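# Place the prescription vial upright in the gray tray

## Task

Move the prescription vial into the gray tray so it ends up standing upright, not tipped or upside down.

## Robot and tools

Robot: two seven-joint arms, left_arm and right_arm. Each ends in a vacuum suction cup with a 31 mm rim and no fingers. The cup point is the centre of the rim when nothing touches it, and the cup points along that point's +z axis. About 3 cm back from the rim the tool body widens to roughly 5 cm sideways, so allow clearance there. Two head cameras, cam_head_left and cam_head_right (672x504 each), sit on a stand behind the arms and look down at the table.

Frames: the scene frame has its origin at table-top height, midway between the nominal arm bases. +x points out over the table, +y toward left_arm, +z up. Camera sides do not match arm names. Calibrated bases: left_arm at (-0.022, +0.372, 0) m and right_arm at (-0.020, -0.272, 0) m, both almost unrotated. Every hand pose, target and offset an arm reports or takes is in that arm's own base frame. Rotations turn about the Hand target position. Tables and fixed cameras use the scene frame.

execute_actions(actions, cameras): actions is a list of actions. Each action is a table of up to 15 rows, and each row is one 1/30 s control step. A table shorter than 15 rows repeats its final row. Every row has 14 numbers in [-1, 1], covering both arms even if one stays still: left dx, dy, dz, rx, ry, rz, suction, then right dx, dy, dz, rx, ry, rz, suction. The six pose numbers are an offset, not a pose. They count from that arm's Hand target as it was when the action began, along the arm's base axes. Rows inside one action do not add up, but each new action or call starts again from the current Hand target, so repeating an offset keeps moving the arm. Scale: 1.0 = 0.6 m for dx, dy, dz and 180 degrees for rotation. rx, ry, rz form one rotation vector. Six zeros mean no new pose request for that arm. Suction is an absolute level, not an offset: +1 is full vacuum (about 55 kPa), fractions give partial vacuum, and 0.05 or less switches it off. It persists, and a 0 you send counts as a command to switch off. To leave a cup unchanged, resend its last value. An empty actions list returns state plus all camera images. cameras takes names, ["all"] or [].

move(target, speed, blend, blocking, cameras): target is either one 14-number row laid out as above, or a list of up to 15 such rows. Every row is an offset from the same starting Hand targets, not from the previous row. Each cup point follows a straight path. speed is in m/s, from 0.002 to 0.5, default 0.25, as one number or one per target. Turning rate is at most twice that in rad/s and never over 0.873 rad/s. blend, in m, rounds corners of a list; 0 stops at each corner. A move is cut off after 10 s. Suction values in the first row are sent at the start; in later rows they are sent on arrival. blocking=false returns after about 0.5 s while the motion continues. Paths neither avoid obstacles nor the other arm. Faster moves lag, overshoot and hit harder. The result adds a move: line such as done, off_target, moving, held or fault, plus limits=paced (pose clipped) or limits=held (steps withheld). done only means the arm rests within 3 mm and 2 degrees of the target, not that it touched anything.

wait(seconds): 0 to 3600. It sends nothing new and returns early if a running move ends. stop(): brakes a running move. zoom_image(camera, region): camera is cam_head_left or cam_head_right, and region is [x0, y0, x1, y1] in pixels of its latest image, at most 504 each way. clear_fault(arm): arm is left_arm or right_arm, and it clears a reported torque fault. finished_scene(scene): the current scene number. Call it only when every task object rests upright in the tray with nothing holding it.

Results: end_effector_position (m) and end_effector_quat_wxyz in the arm's base frame. Hand target is the last commanded pose after clipping, and new offsets count from it. The cup often stops short of it. If so, command the remaining distance as an offset. Tool commands, suction_measured and part_present are reported. part_present turns 1 at a reading of 0.50 and back to 0 below 0.45. A good seal settles within 0.15 of the command, and a reading near 0 means no seal. Also reported: joint positions, velocities ("within noise" when still), joint torques, flange force (approximate), motor temperatures and FAULT lines. Results from execute_actions may also list cup positions at some steps.

Control notes: each step clips commanded orientation to 32 degrees from the measured one. Large turns can swing the elbow. Joint speed is capped at about 1.39 rad/s for the upper joints and 1.22 rad/s for the wrist joints.

Gripping: with suction on, press the whole rim flat onto a smooth face of the object, ideally its cap or flat top. Edges, holes or seams under the rim leak. Under vacuum the cup shortens, so a held object sits up to about 13 mm nearer the tool. To release, lower the object until it stands on the tray floor, switch suction off and let the vacuum fade. Then lift about 20 mm clear, because the cup springs back and can nudge the object. A cup sealed to the table pins the tool until suction is turned off.

Avoid: arms are stiff, so targets even a few mm past a firm contact press very hard. Approach slowly and aim just at the surface. To end a press, command back past the cup point. Torque limits are 104.5 N m for waist, shoulder, upper arm roll and elbow, and 51.3 N m for the wrist joints. Exceeding one, or a joint straying over 5 degrees from plan, stops that arm until clear_fault. Motors heat when holding loads, stretched out or pushing. MOTOR HOT appears at 60 °C, and at 75 °C the arm sags and stops for a while. Keep the arms from touching each other. Do not drop an object, let it go while it is still moving, knock it off the table or tip it over. Objects may occasionally be nudged by outside pushes, so check their poses before finishing.

Each tool is called after "Call:" as a command line: name --argument value for each argument, lists and objects as JSON in quotes; but a table of rows of numbers goes row by row, as --pt "numbers of a row", without its own name.

## Session

Call:
execute_actions --actions '[]'

Scene clock: 0.00 s.
left_arm: end_effector_position=(+0.0513, -0.2027, +0.1636) suction_measured=0.00 part_present=0 end_effector_quat_wxyz=(-0.406, +0.038, +0.896, +0.177) | right_arm: end_effector_position=(+0.1832, -0.1827, +0.3390) suction_measured=0.00 part_present=0 end_effector_quat_wxyz=(-0.359, +0.904, -0.225, -0.054)
Joint positions: left_arm=[0.885 0.659 -0.1 2.053 0.324 1.345 -2.679] | right_arm=[1.088 0.299 -0.001 1.747 -0.383 1.737 0.661]
Joint velocities: within noise
Joint torques (N m): no reading
Motor temperatures (°C): left_arm=[36 31 30 32 42 46 45] | right_arm=[35 36 35 33 35 44 39]
Flange force (N): no reading
Hand target: left_arm +0.0513, -0.2027, +0.1636; -0.406, +0.038, +0.896, +0.177 | right_arm +0.1832, -0.1827, +0.3390; -0.359, +0.904, -0.225, -0.054
Tool commands: left_gripper/suction=+0.0 right_gripper/suction=+0.0

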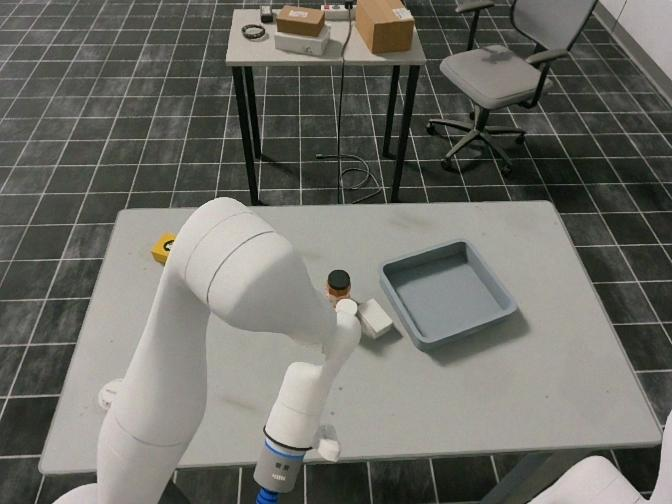

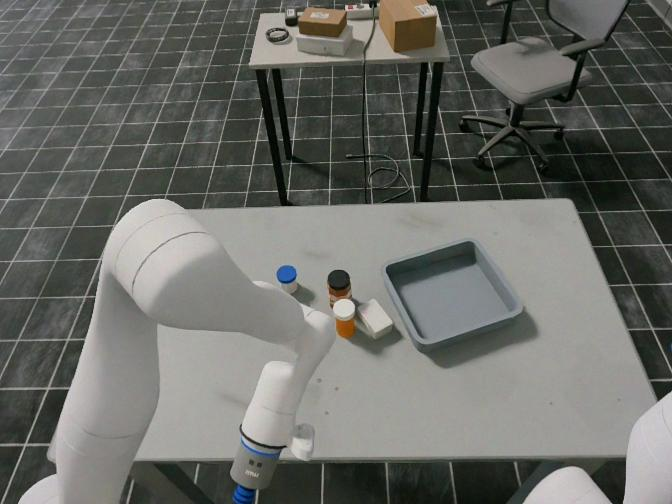

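Call:
move --target '[0.1,0.5,0.3,0,0,0,0,0.17,0.1,0,-0.235,0.022,0,0]' --cameras '["all"]'

Scene clock: 25.67 s.
left_arm: end_effector_position=(+0.1113, +0.0973, +0.3436) suction_measured=0.00 part_present=0 end_effector_quat_wxyz=(-0.406, +0.038, +0.896, +0.177) | right_arm: end_effector_position=(+0.2852, -0.1227, +0.3390) suction_measured=0.00 part_present=0 end_effector_quat_wxyz=(+0.000, +0.970, -0.242, +0.000)
Joint positions: left_arm=[0.329 0.158 -0.467 2.07 -0.411 1.72 -3.279] | right_arm=[0.613 0.028 -0.293 1.834 0.008 1.281 -0.171]
Joint torques (N m): left_arm=[1.48 -6.72 -1.04 -4.02 -0.43 1.25 -0.26] | right_arm=[-0.71 -7.09 0.12 -6.34 -0.23 -0.17 0.07]
Flange force (N): left_arm=[-1.5 2.5 -0.8] | right_arm=[1.1 0.6 -1.9]
Hand target: left_arm +0.1113, +0.0973, +0.3436; -0.406, +0.038, +0.896, +0.177 | right_arm +0.2852, -0.1227, +0.3390; +0.000, +0.970, -0.242, +0.000
Off the commanded pose: left_arm 0.000 m, 0 deg | right_arm 0.000 m, 0 deg.
move: done

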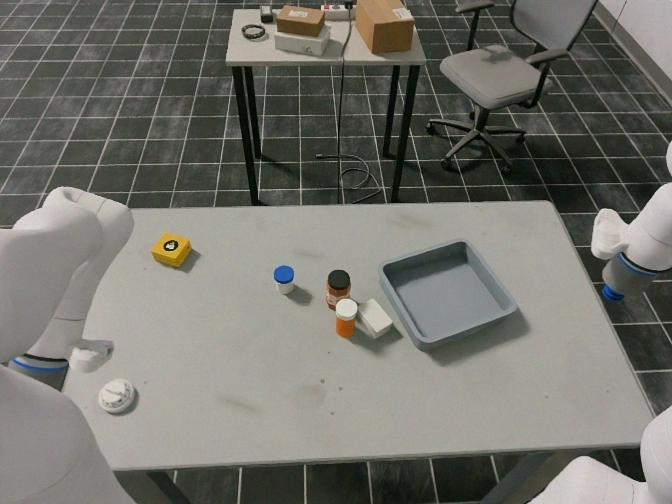

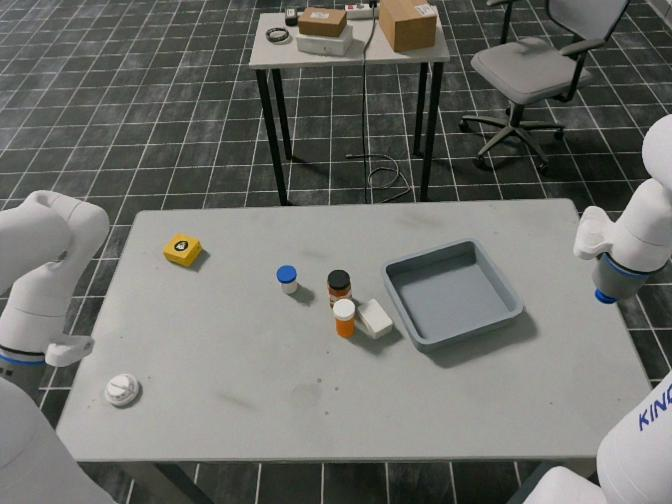

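Call:
zoom_image --camera "cam_head_right" --region '[290, 250, 400, 360]'

Call:
zoom_image --camera "cam_head_left" --region '[290, 250, 400, 360]'

Scaled by 4.582 from the camera's image (finer frame: 960x720).

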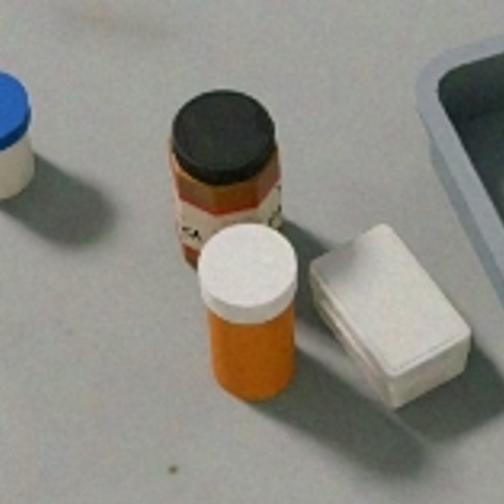

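Scaled by 4.582 from the camera's image (finer frame: 960x720).

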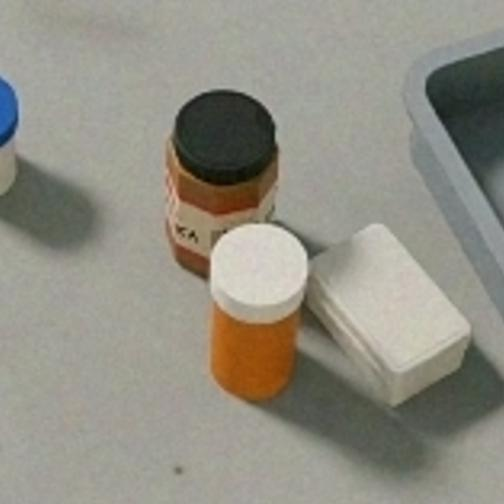

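Call:
move --target '[0,0,0,0,0,0,0,0.25,0.6667,-0.2833,0,0,0,0]' --cameras '["all"]'

Call:
zoom_image --camera "cam_head_right" --region '[280, 210, 420, 350]'

Call:
zoom_image --camera "cam_head_left" --region '[280, 210, 420, 350]'

Scene clock: 44.20 s.
left_arm: end_effector_position=(+0.1113, +0.0973, +0.3436) suction_measured=0.00 part_present=0 end_effector_quat_wxyz=(-0.406, +0.038, +0.896, +0.177) | right_arm: end_effector_position=(+0.4352, +0.2773, +0.1690) suction_measured=0.00 part_present=0 end_effector_quat_wxyz=(+0.000, +0.970, -0.242, +0.000)
Joint positions: left_arm=[0.329 0.158 -0.467 2.07 -0.411 1.72 -3.279] | right_arm=[-0.309 0.697 -0.516 1.499 0.375 1.044 -1.403]
Joint torques (N m): left_arm=[1.46 -6.75 -1.06 -4.06 -0.44 1.25 -0.29] | right_arm=[-0.74 -17.11 -2.05 -5.22 -0.17 -0.19 0.08]
Flange force (N): left_arm=[-1.5 2.3 -0.7] | right_arm=[2.4 -1.7 -0.5]
Hand target: left_arm +0.1113, +0.0973, +0.3436; -0.406, +0.038, +0.896, +0.177 | right_arm +0.4352, +0.2773, +0.1690; +0.000, +0.970, -0.242, +0.000
Off the commanded pose: left_arm 0.000 m, 0 deg | right_arm 0.000 m, 0 deg.
move: done

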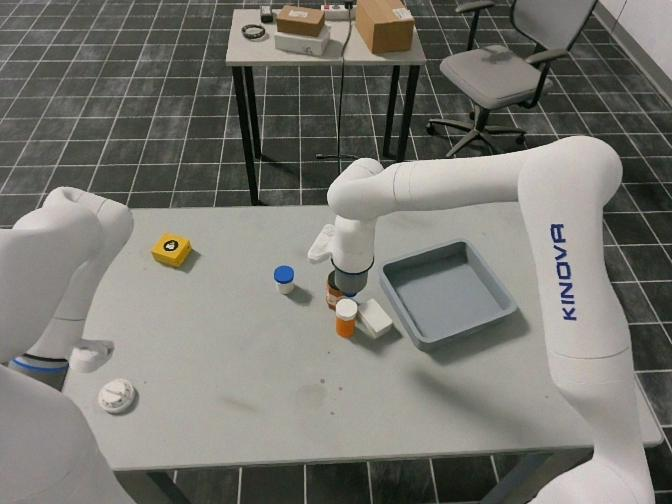

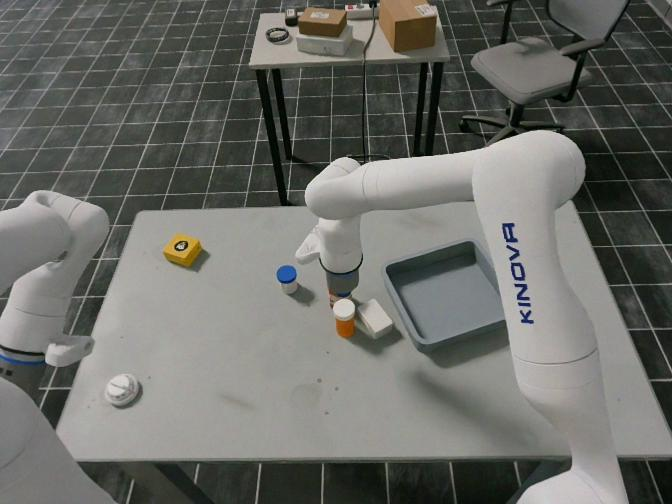

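Scaled by 3.600 from the camera's image (finer frame: 960x720).

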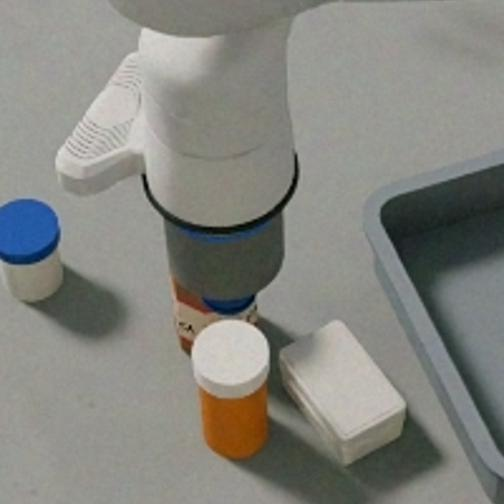

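Scaled by 3.600 from the camera's image (finer frame: 960x720).

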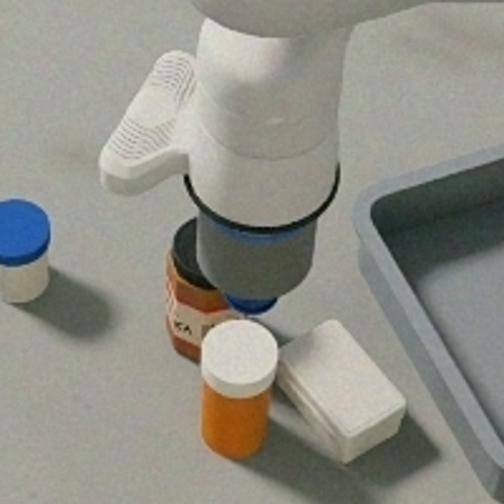

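Call:
move --target '[0,0,0,0,0,0,0,0.015,0.005,-0.08,0,0,0,0]' --speed 0.1 --cameras '["all"]'

Call:
zoom_image --camera "cam_head_right" --region '[300, 260, 390, 350]'

Call:
zoom_image --camera "cam_head_left" --region '[300, 260, 390, 350]'

Scene clock: 59.70 s.
left_arm: end_effector_position=(+0.1113, +0.0973, +0.3436) suction_measured=0.00 part_present=0 end_effector_quat_wxyz=(-0.406, +0.038, +0.896, +0.177) | right_arm: end_effector_position=(+0.4441, +0.2803, +0.1210) suction_measured=0.00 part_present=0 end_effector_quat_wxyz=(+0.000, +0.970, -0.242, +0.000)
Joint positions: left_arm=[0.329 0.158 -0.467 2.07 -0.411 1.72 -3.279] | right_arm=[-0.325 0.78 -0.487 1.513 0.416 0.952 -1.424]
Joint torques (N m): left_arm=[1.42 -6.75 -1.02 -4.03 -0.43 1.25 -0.26] | right_arm=[-0.73 -17.67 -2.14 -4.79 -0.18 -0.25 0.14]
Flange force (N): left_arm=[-1.5 2.4 -0.8] | right_arm=[2.3 -1.6 -0.6]
Hand target: left_arm +0.1113, +0.0973, +0.3436; -0.406, +0.038, +0.896, +0.177 | right_arm +0.4442, +0.2803, +0.1210; +0.000, +0.970, -0.242, +0.000
Off the commanded pose: left_arm 0.000 m, 0 deg | right_arm 0.000 m, 0 deg.
move: done

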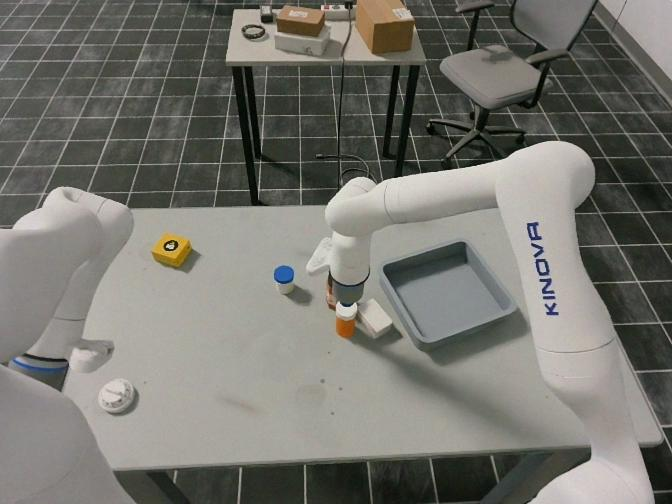

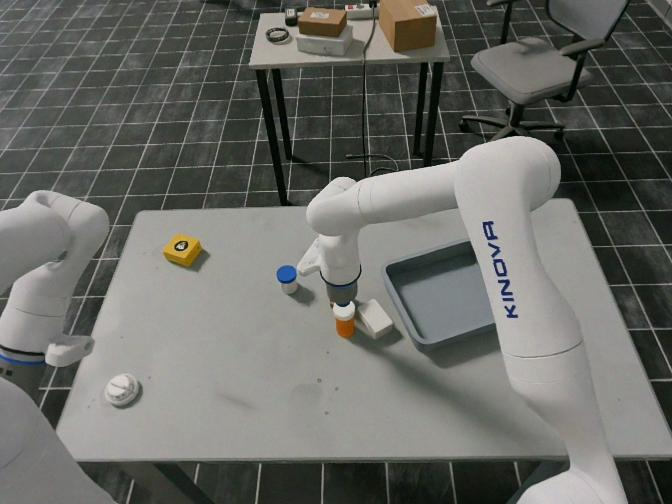

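Scaled by 5.600 from the camera's image (finer frame: 960x720).

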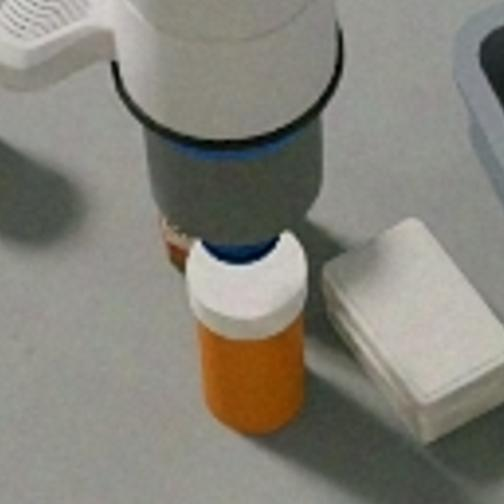

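Scaled by 5.600 from the camera's image (finer frame: 960x720).

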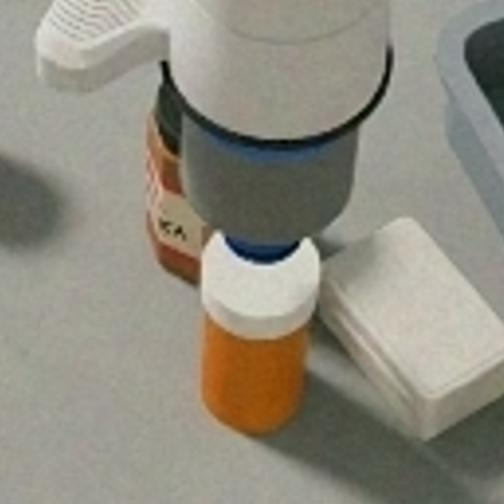

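Call:
move --target '[0,0,0,0,0,0,0,0.0083,-0.0015,-0.035,0,0,0,1]' --speed 0.05 --cameras '["all"]'

Call:
zoom_image --camera "cam_head_right" --region '[300, 260, 390, 350]'

Call:
zoom_image --camera "cam_head_left" --region '[300, 260, 390, 350]'

Scene clock: 73.17 s.
left_arm: end_effector_position=(+0.1113, +0.0973, +0.3436) suction_measured=0.00 part_present=0 end_effector_quat_wxyz=(-0.406, +0.038, +0.896, +0.177) | right_arm: end_effector_position=(+0.4491, +0.2794, +0.1000) suction_measured=0.00 part_present=0 end_effector_quat_wxyz=(+0.000, +0.970, -0.242, +0.000)
Joint positions: left_arm=[0.329 0.158 -0.467 2.07 -0.411 1.72 -3.279] | right_arm=[-0.328 0.818 -0.474 1.515 0.434 0.914 -1.429]
Joint torques (N m): left_arm=[1.44 -6.79 -1 -4.04 -0.51 1.26 -0.3] | right_arm=[-0.75 -18.07 -2.1 -4.52 -0.18 -0.22 0.11]
Flange force (N): left_arm=[-1.7 2.2 -0.8] | right_arm=[2.6 -1.9 -0.5]
Hand target: left_arm +0.1113, +0.0973, +0.3436; -0.406, +0.038, +0.896, +0.177 | right_arm +0.4491, +0.2794, +0.1000; +0.000, +0.970, -0.242, +0.000
Off the commanded pose: left_arm 0.000 m, 0 deg | right_arm 0.000 m, 0 deg.
move: done

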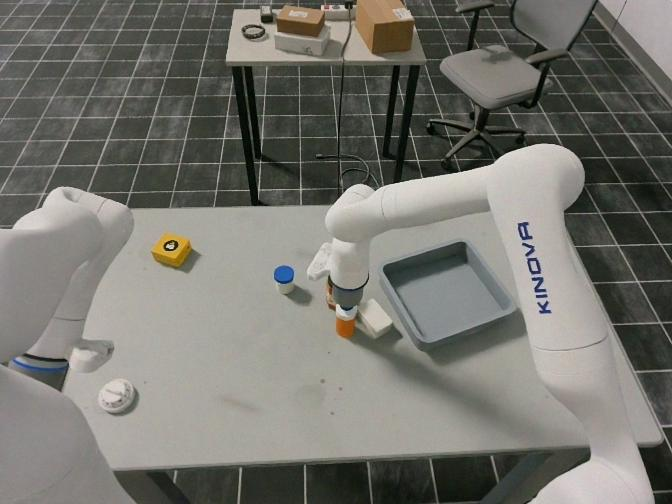

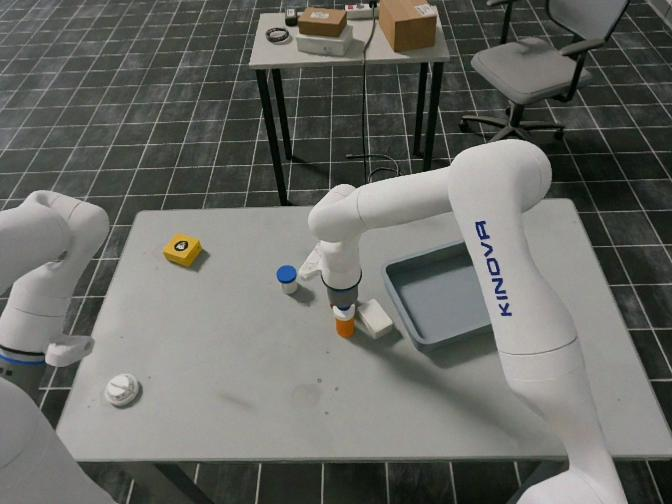

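Scaled by 5.600 from the camera's image (finer frame: 960x720).

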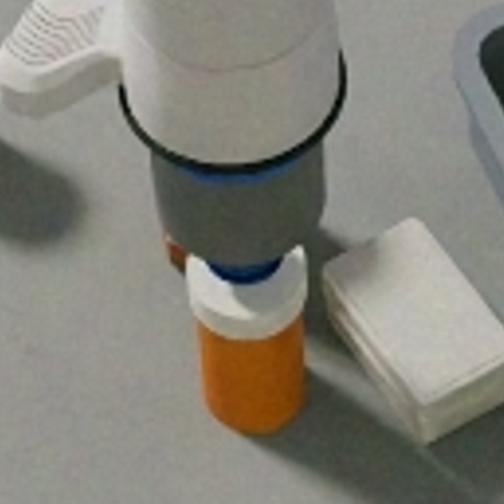

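Scaled by 5.600 from the camera's image (finer frame: 960x720).

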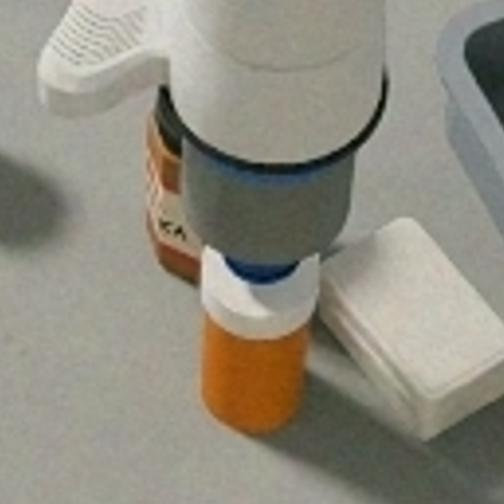

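Call:
move --target '[0,0,0,0,0,0,0,0,0,-0.022,0,0,0,1]' --speed 0.03

Call:
wait --seconds 0.5

Scene clock: 82.07 s.
left_arm: end_effector_position=(+0.1113, +0.0973, +0.3436) suction_measured=0.00 part_present=0 end_effector_quat_wxyz=(-0.406, +0.038, +0.896, +0.177) | right_arm: end_effector_position=(+0.4492, +0.2794, +0.0868) suction_measured=0.30 part_present=0 end_effector_quat_wxyz=(+0.000, +0.970, -0.242, +0.000)
Joint positions: left_arm=[0.329 0.158 -0.467 2.07 -0.411 1.72 -3.279] | right_arm=[-0.332 0.838 -0.465 1.524 0.445 0.886 -1.437]
Joint torques (N m): left_arm=[1.47 -6.75 -1.03 -4.06 -0.38 1.26 -0.29] | right_arm=[-0.74 -18.61 -2.23 -4.58 -0.2 -0.25 0.13]
Flange force (N): left_arm=[-1.5 2.5 -0.6] | right_arm=[2.5 -1.9 0.4]
Hand target: left_arm +0.1113, +0.0973, +0.3436; -0.406, +0.038, +0.896, +0.177 | right_arm +0.4492, +0.2794, +0.0868; +0.000, +0.970, -0.242, +0.000
Off the commanded pose: left_arm 0.000 m, 0 deg | right_arm 0.000 m, 0 deg.
move: done

Scene clock: 82.57 s.
left_arm: end_effector_position=(+0.1113, +0.0973, +0.3436) suction_measured=0.00 part_present=0 end_effector_quat_wxyz=(-0.406, +0.038, +0.896, +0.177) | right_arm: end_effector_position=(+0.4492, +0.2794, +0.0868) suction_measured=0.84 part_present=1 end_effector_quat_wxyz=(+0.000, +0.970, -0.242, +0.000)
Joint positions: left_arm=[0.329 0.158 -0.467 2.07 -0.411 1.72 -3.279] | right_arm=[-0.332 0.838 -0.465 1.524 0.445 0.886 -1.437]
Joint torques (N m): left_arm=[1.43 -6.77 -0.97 -4.04 -0.44 1.25 -0.27] | right_arm=[-0.76 -18.52 -2.15 -4.6 -0.19 -0.24 0.07]
Flange force (N): left_arm=[-1.5 2.4 -0.8] | right_arm=[2.6 -1.7 0.2]
Hand target: left_arm +0.1113, +0.0973, +0.3436; -0.406, +0.038, +0.896, +0.177 | right_arm +0.4492, +0.2794, +0.0868; +0.000, +0.970, -0.242, +0.000
Tool commands: left_gripper/suction=+0.0 right_gripper/suction=+1.0
Off the commanded pose: left_arm 0.000 m, 0 deg | right_arm 0.000 m, 0 deg.
wait: 0.50 s; at rest by 0.17 s

Call:
move --pt "0 0 0 0 0 0 0 0 0 0.2 0 0 0 1" --pt "0 0 0 0 0 0 0 0.12 -0.41 0.2 0 0 0 1" --pt "0 0 0 0 0 0 0 0.12 -0.41 0.04 0 0 0 1" --speed '[0.1,0.25,0.1]' --blend '[0.03,0.03,0]' --cameras '["all"]'

Scene clock: 98.10 s.
left_arm: end_effector_position=(+0.1113, +0.0973, +0.3436) suction_measured=0.00 part_present=0 end_effector_quat_wxyz=(-0.406, +0.038, +0.896, +0.177) | right_arm: end_effector_position=(+0.5212, +0.0334, +0.1109) suction_measured=0.99 part_present=1 end_effector_quat_wxyz=(+0.000, +0.970, -0.242, +0.000)
Joint positions: left_arm=[0.329 0.158 -0.467 2.07 -0.411 1.72 -3.279] | right_arm=[0.162 0.786 -0.463 1.534 0.409 0.918 -0.922]
Joint torques (N m): left_arm=[1.46 -6.79 -1.04 -4.03 -0.48 1.25 -0.3] | right_arm=[-0.73 -17.97 -2.13 -4.73 -0.24 -0.2 0.11]
Flange force (N): left_arm=[-1.7 2.3 -0.8] | right_arm=[3.0 -0.4 0.1]
Hand target: left_arm +0.1113, +0.0973, +0.3436; -0.406, +0.038, +0.896, +0.177 | right_arm +0.5211, +0.0334, +0.1108; +0.000, +0.970, -0.242, +0.000
Off the commanded pose: left_arm 0.000 m, 0 deg | right_arm 0.000 m, 0 deg.
move: done

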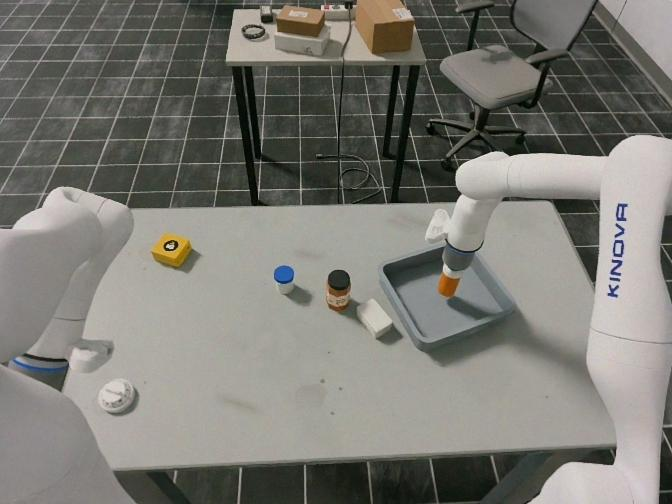

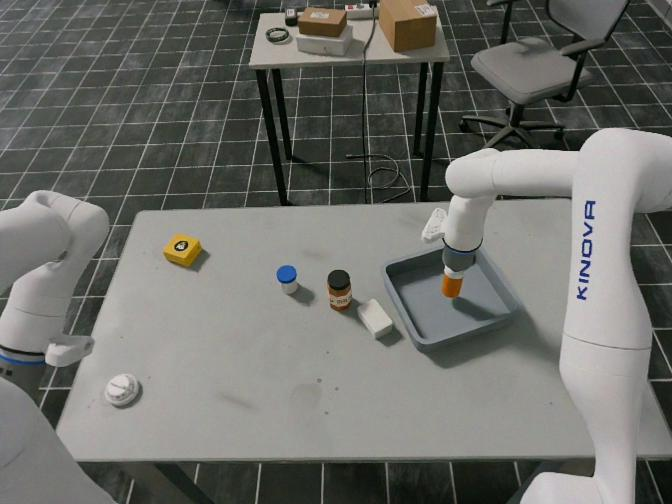

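Lower gently. Expected contact cup z ≈ 0.08.

Call:
move --target '[0,0,0,0,0,0,0,0,0,-0.036,0,0,0,1]' --speed 0.06

Call:
move --target '[0,0,0,0,0,0,0,0,0,-0.005,0,0,0,1]' --speed 0.03

Call:
move --target '[0,0,0,0,0,0,0,0,0,-0.005,0,0,0,1]' --speed 0.03 --cameras '["all"]'

Call:
zoom_image --camera "cam_head_right" --region '[370, 220, 530, 360]'

Scene clock: 105.77 s.
left_arm: end_effector_position=(+0.1113, +0.0973, +0.3436) suction_measured=0.00 part_present=0 end_effector_quat_wxyz=(-0.406, +0.038, +0.896, +0.177) | right_arm: end_effector_position=(+0.5211, +0.0334, +0.0892) suction_measured=0.99 part_present=1 end_effector_quat_wxyz=(+0.000, +0.970, -0.242, +0.000)
Joint positions: left_arm=[0.329 0.158 -0.467 2.07 -0.411 1.72 -3.279] | right_arm=[0.154 0.819 -0.449 1.549 0.427 0.871 -0.937]
Joint torques (N m): left_arm=[1.48 -6.76 -1.07 -4.05 -0.45 1.24 -0.27] | right_arm=[-0.73 -18.25 -2.06 -4.48 -0.23 -0.22 0.09]
Flange force (N): left_arm=[-1.5 2.4 -0.8] | right_arm=[3.3 -0.5 0.2]
Hand target: left_arm +0.1113, +0.0973, +0.3436; -0.406, +0.038, +0.896, +0.177 | right_arm +0.5211, +0.0334, +0.0892; +0.000, +0.970, -0.242, +0.000
Off the commanded pose: left_arm 0.000 m, 0 deg | right_arm 0.000 m, 0 deg.
move: done

Scene clock: 106.27 s.
left_arm: end_effector_position=(+0.1113, +0.0973, +0.3436) suction_measured=0.00 part_present=0 end_effector_quat_wxyz=(-0.406, +0.038, +0.896, +0.177) | right_arm: end_effector_position=(+0.5211, +0.0334, +0.0862) suction_measured=0.99 part_present=1 end_effector_quat_wxyz=(+0.000, +0.970, -0.242, +0.000)
Joint positions: left_arm=[0.329 0.158 -0.467 2.07 -0.411 1.72 -3.279] | right_arm=[0.153 0.824 -0.447 1.551 0.429 0.865 -0.939]
Joint torques (N m): left_arm=[1.46 -6.73 -0.97 -4.02 -0.46 1.24 -0.31] | right_arm=[-0.73 -18.24 -2.08 -4.48 -0.18 -0.17 0.06]
Flange force (N): left_arm=[-1.4 2.3 -0.8] | right_arm=[3.0 -0.3 0.2]
Hand target: left_arm +0.1113, +0.0973, +0.3436; -0.406, +0.038, +0.896, +0.177 | right_arm +0.5211, +0.0334, +0.0862; +0.000, +0.970, -0.242, +0.000
Off the commanded pose: left_arm 0.000 m, 0 deg | right_arm 0.000 m, 0 deg.
move: done

Scene clock: 106.77 s.
left_arm: end_effector_position=(+0.1113, +0.0973, +0.3436) suction_measured=0.00 part_present=0 end_effector_quat_wxyz=(-0.406, +0.038, +0.896, +0.177) | right_arm: end_effector_position=(+0.5211, +0.0334, +0.0832) suction_measured=0.98 part_present=1 end_effector_quat_wxyz=(+0.000, +0.970, -0.242, +0.000)
Joint positions: left_arm=[0.329 0.158 -0.467 2.07 -0.411 1.72 -3.279] | right_arm=[0.152 0.829 -0.445 1.553 0.432 0.858 -0.94]
Joint torques (N m): left_arm=[1.47 -6.75 -0.98 -4.09 -0.39 1.26 -0.27] | right_arm=[-0.71 -18.35 -2.05 -4.44 -0.21 -0.17 0.1]
Flange force (N): left_arm=[-1.5 2.5 -0.5] | right_arm=[3.1 -0.4 0.4]
Hand target: left_arm +0.1113, +0.0973, +0.3436; -0.406, +0.038, +0.896, +0.177 | right_arm +0.5211, +0.0334, +0.0832; +0.000, +0.970, -0.242, +0.000
Off the commanded pose: left_arm 0.000 m, 0 deg | right_arm 0.000 m, 0 deg.
move: done

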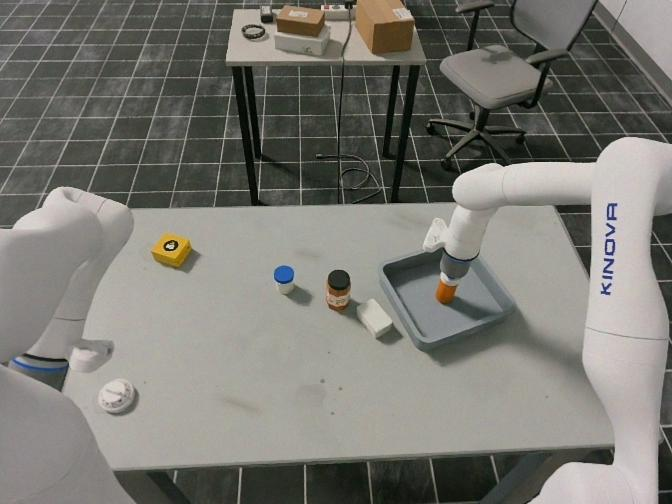

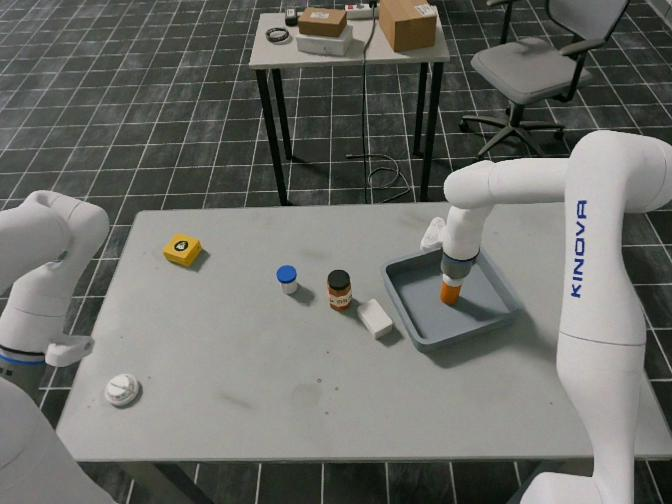

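Scaled by 3.150 from the camera's image (finer frame: 960x720).

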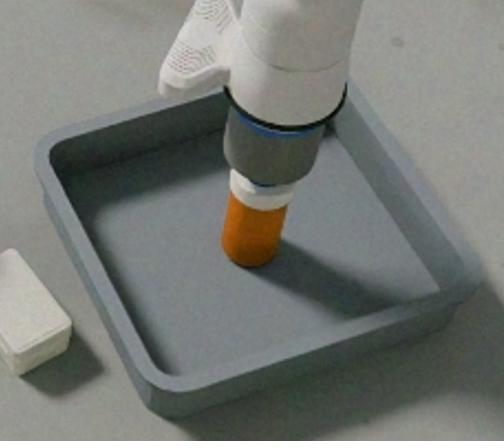

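Call:
move --target '[0,0,0,0,0,0,0,0,0,-0.005,0,0,0,1]' --speed 0.03

Call:
move --target '[0,0,0,0,0,0,0,0,0,-0.004,0,0,0,1]' --speed 0.03

Scene clock: 110.47 s.
left_arm: end_effector_position=(+0.1113, +0.0973, +0.3436) suction_measured=0.00 part_present=0 end_effector_quat_wxyz=(-0.406, +0.038, +0.896, +0.177) | right_arm: end_effector_position=(+0.5211, +0.0334, +0.0802) suction_measured=0.99 part_present=1 end_effector_quat_wxyz=(+0.000, +0.970, -0.242, +0.000)
Joint positions: left_arm=[0.329 0.158 -0.467 2.07 -0.411 1.72 -3.279] | right_arm=[0.151 0.834 -0.443 1.555 0.435 0.852 -0.943]
Joint torques (N m): left_arm=[1.44 -6.72 -1.02 -4.05 -0.4 1.25 -0.25] | right_arm=[-0.72 -18.3 -2.11 -4.49 -0.16 -0.23 0.07]
Flange force (N): left_arm=[-1.4 2.5 -0.7] | right_arm=[2.9 -0.2 0.2]
Hand target: left_arm +0.1113, +0.0973, +0.3436; -0.406, +0.038, +0.896, +0.177 | right_arm +0.5211, +0.0334, +0.0802; +0.000, +0.970, -0.242, +0.000
Off the commanded pose: left_arm 0.000 m, 0 deg | right_arm 0.000 m, 0 deg.
move: done

Scene clock: 110.97 s.
left_arm: end_effector_position=(+0.1113, +0.0973, +0.3436) suction_measured=0.00 part_present=0 end_effector_quat_wxyz=(-0.406, +0.038, +0.896, +0.177) | right_arm: end_effector_position=(+0.5212, +0.0334, +0.0779) suction_measured=1.00 part_present=1 end_effector_quat_wxyz=(+0.000, +0.970, -0.242, +0.000)
Joint positions: left_arm=[0.329 0.158 -0.467 2.07 -0.411 1.72 -3.279] | right_arm=[0.15 0.838 -0.441 1.556 0.437 0.847 -0.944]
Joint torques (N m): left_arm=[1.53 -6.74 -1.01 -4.06 -0.43 1.21 -0.32] | right_arm=[-0.63 -0.45 1.26 1.57 0.12 -1.11 0.11]
Flange force (N): left_arm=[-1.4 2.4 -0.7] | right_arm=[-0.4 1.5 -36.2]
Hand target: left_arm +0.1113, +0.0973, +0.3436; -0.406, +0.038, +0.896, +0.177 | right_arm +0.5211, +0.0334, +0.0778; +0.000, +0.970, -0.242, +0.000
Off the commanded pose: left_arm 0.000 m, 0 deg | right_arm 0.000 m, 0 deg.
move: done

Call:
move --target '[0,0,0,0,0,0,0,0,0,0.0015,0,0,0,0]' --speed 0.03

Call:
wait --seconds 0.5

Call:
move --target '[0,0,0,0,0,0,0,0,0,0.1,0,0,0,0]' --speed 0.08 --cameras '["all"]'

Scene clock: 116.97 s.
left_arm: end_effector_position=(+0.1113, +0.0973, +0.3436) suction_measured=0.00 part_present=0 end_effector_quat_wxyz=(-0.406, +0.038, +0.896, +0.177) | right_arm: end_effector_position=(+0.5211, +0.0334, +0.0787) suction_measured=0.00 part_present=0 end_effector_quat_wxyz=(+0.000, +0.970, -0.242, +0.000)
Joint positions: left_arm=[0.329 0.158 -0.467 2.07 -0.411 1.72 -3.279] | right_arm=[0.15 0.836 -0.442 1.555 0.436 0.849 -0.943]
Joint torques (N m): left_arm=[1.48 -6.78 -0.98 -4.08 -0.45 1.2 -0.26] | right_arm=[-0.65 -4.87 0.44 0.21 0 -0.87 0.12]
Flange force (N): left_arm=[-1.5 2.5 -0.8] | right_arm=[0.8 0.8 -27.2]
Hand target: left_arm +0.1113, +0.0973, +0.3436; -0.406, +0.038, +0.896, +0.177 | right_arm +0.5211, +0.0334, +0.0787; +0.000, +0.970, -0.242, +0.000
Off the commanded pose: left_arm 0.000 m, 0 deg | right_arm 0.000 m, 0 deg.
move: done

Scene clock: 117.47 s.
left_arm: end_effector_position=(+0.1113, +0.0973, +0.3436) suction_measured=0.00 part_present=0 end_effector_quat_wxyz=(-0.406, +0.038, +0.896, +0.177) | right_arm: end_effector_position=(+0.5211, +0.0334, +0.0787) suction_measured=0.00 part_present=0 end_effector_quat_wxyz=(+0.000, +0.970, -0.242, +0.000)
Joint positions: left_arm=[0.329 0.158 -0.467 2.07 -0.411 1.72 -3.279] | right_arm=[0.15 0.836 -0.442 1.555 0.436 0.849 -0.943]
Joint torques (N m): left_arm=[1.49 -6.74 -1.05 -4.05 -0.41 1.22 -0.22] | right_arm=[-0.66 -5.1 0.41 0.03 0.01 -0.83 0.16]
Flange force (N): left_arm=[-1.4 2.6 -0.8] | right_arm=[0.4 1.0 -26.6]
Hand target: left_arm +0.1113, +0.0973, +0.3436; -0.406, +0.038, +0.896, +0.177 | right_arm +0.5211, +0.0334, +0.0787; +0.000, +0.970, -0.242, +0.000
Tool commands: left_gripper/suction=+0.0 right_gripper/suction=+0.0
Off the commanded pose: left_arm 0.000 m, 0 deg | right_arm 0.000 m, 0 deg.
wait: 0.50 s; at rest by 0.17 s

Scene clock: 118.53 s.
left_arm: end_effector_position=(+0.1113, +0.0973, +0.3436) suction_measured=0.00 part_present=0 end_effector_quat_wxyz=(-0.406, +0.038, +0.896, +0.177) | right_arm: end_effector_position=(+0.5211, +0.0334, +0.1387) suction_measured=0.00 part_present=0 end_effector_quat_wxyz=(+0.000, +0.970, -0.242, +0.000)
Joint positions: left_arm=[0.329 0.158 -0.467 2.07 -0.411 1.72 -3.279] | right_arm=[0.171 0.746 -0.479 1.509 0.386 0.981 -0.904]
Joint torques (N m): left_arm=[1.51 -6.73 -0.97 -4.08 -0.42 1.22 -0.28] | right_arm=[-0.67 -17.53 -2.01 -4.99 -0.24 -0.19 0.11]
Flange force (N): left_arm=[-1.4 2.5 -0.6] | right_arm=[2.8 -0.4 -0.4]
Hand target: left_arm +0.1113, +0.0973, +0.3436; -0.406, +0.038, +0.896, +0.177 | right_arm +0.5211, +0.0334, +0.1387; +0.000, +0.970, -0.242, +0.000
Off the commanded pose: left_arm 0.000 m, 0 deg | right_arm 0.000 m, 0 deg.
move: done

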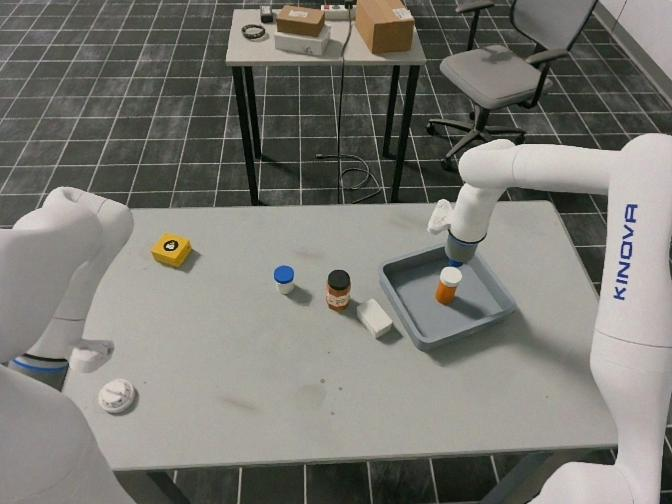

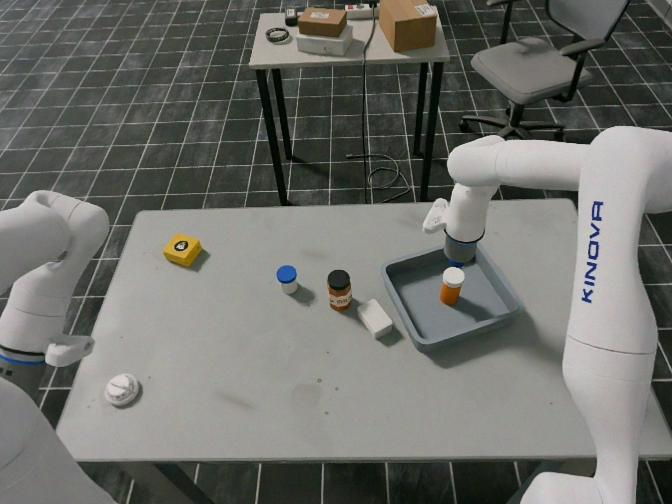

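Call:
finished_scene --scene 1

The scene is finished: the task was done.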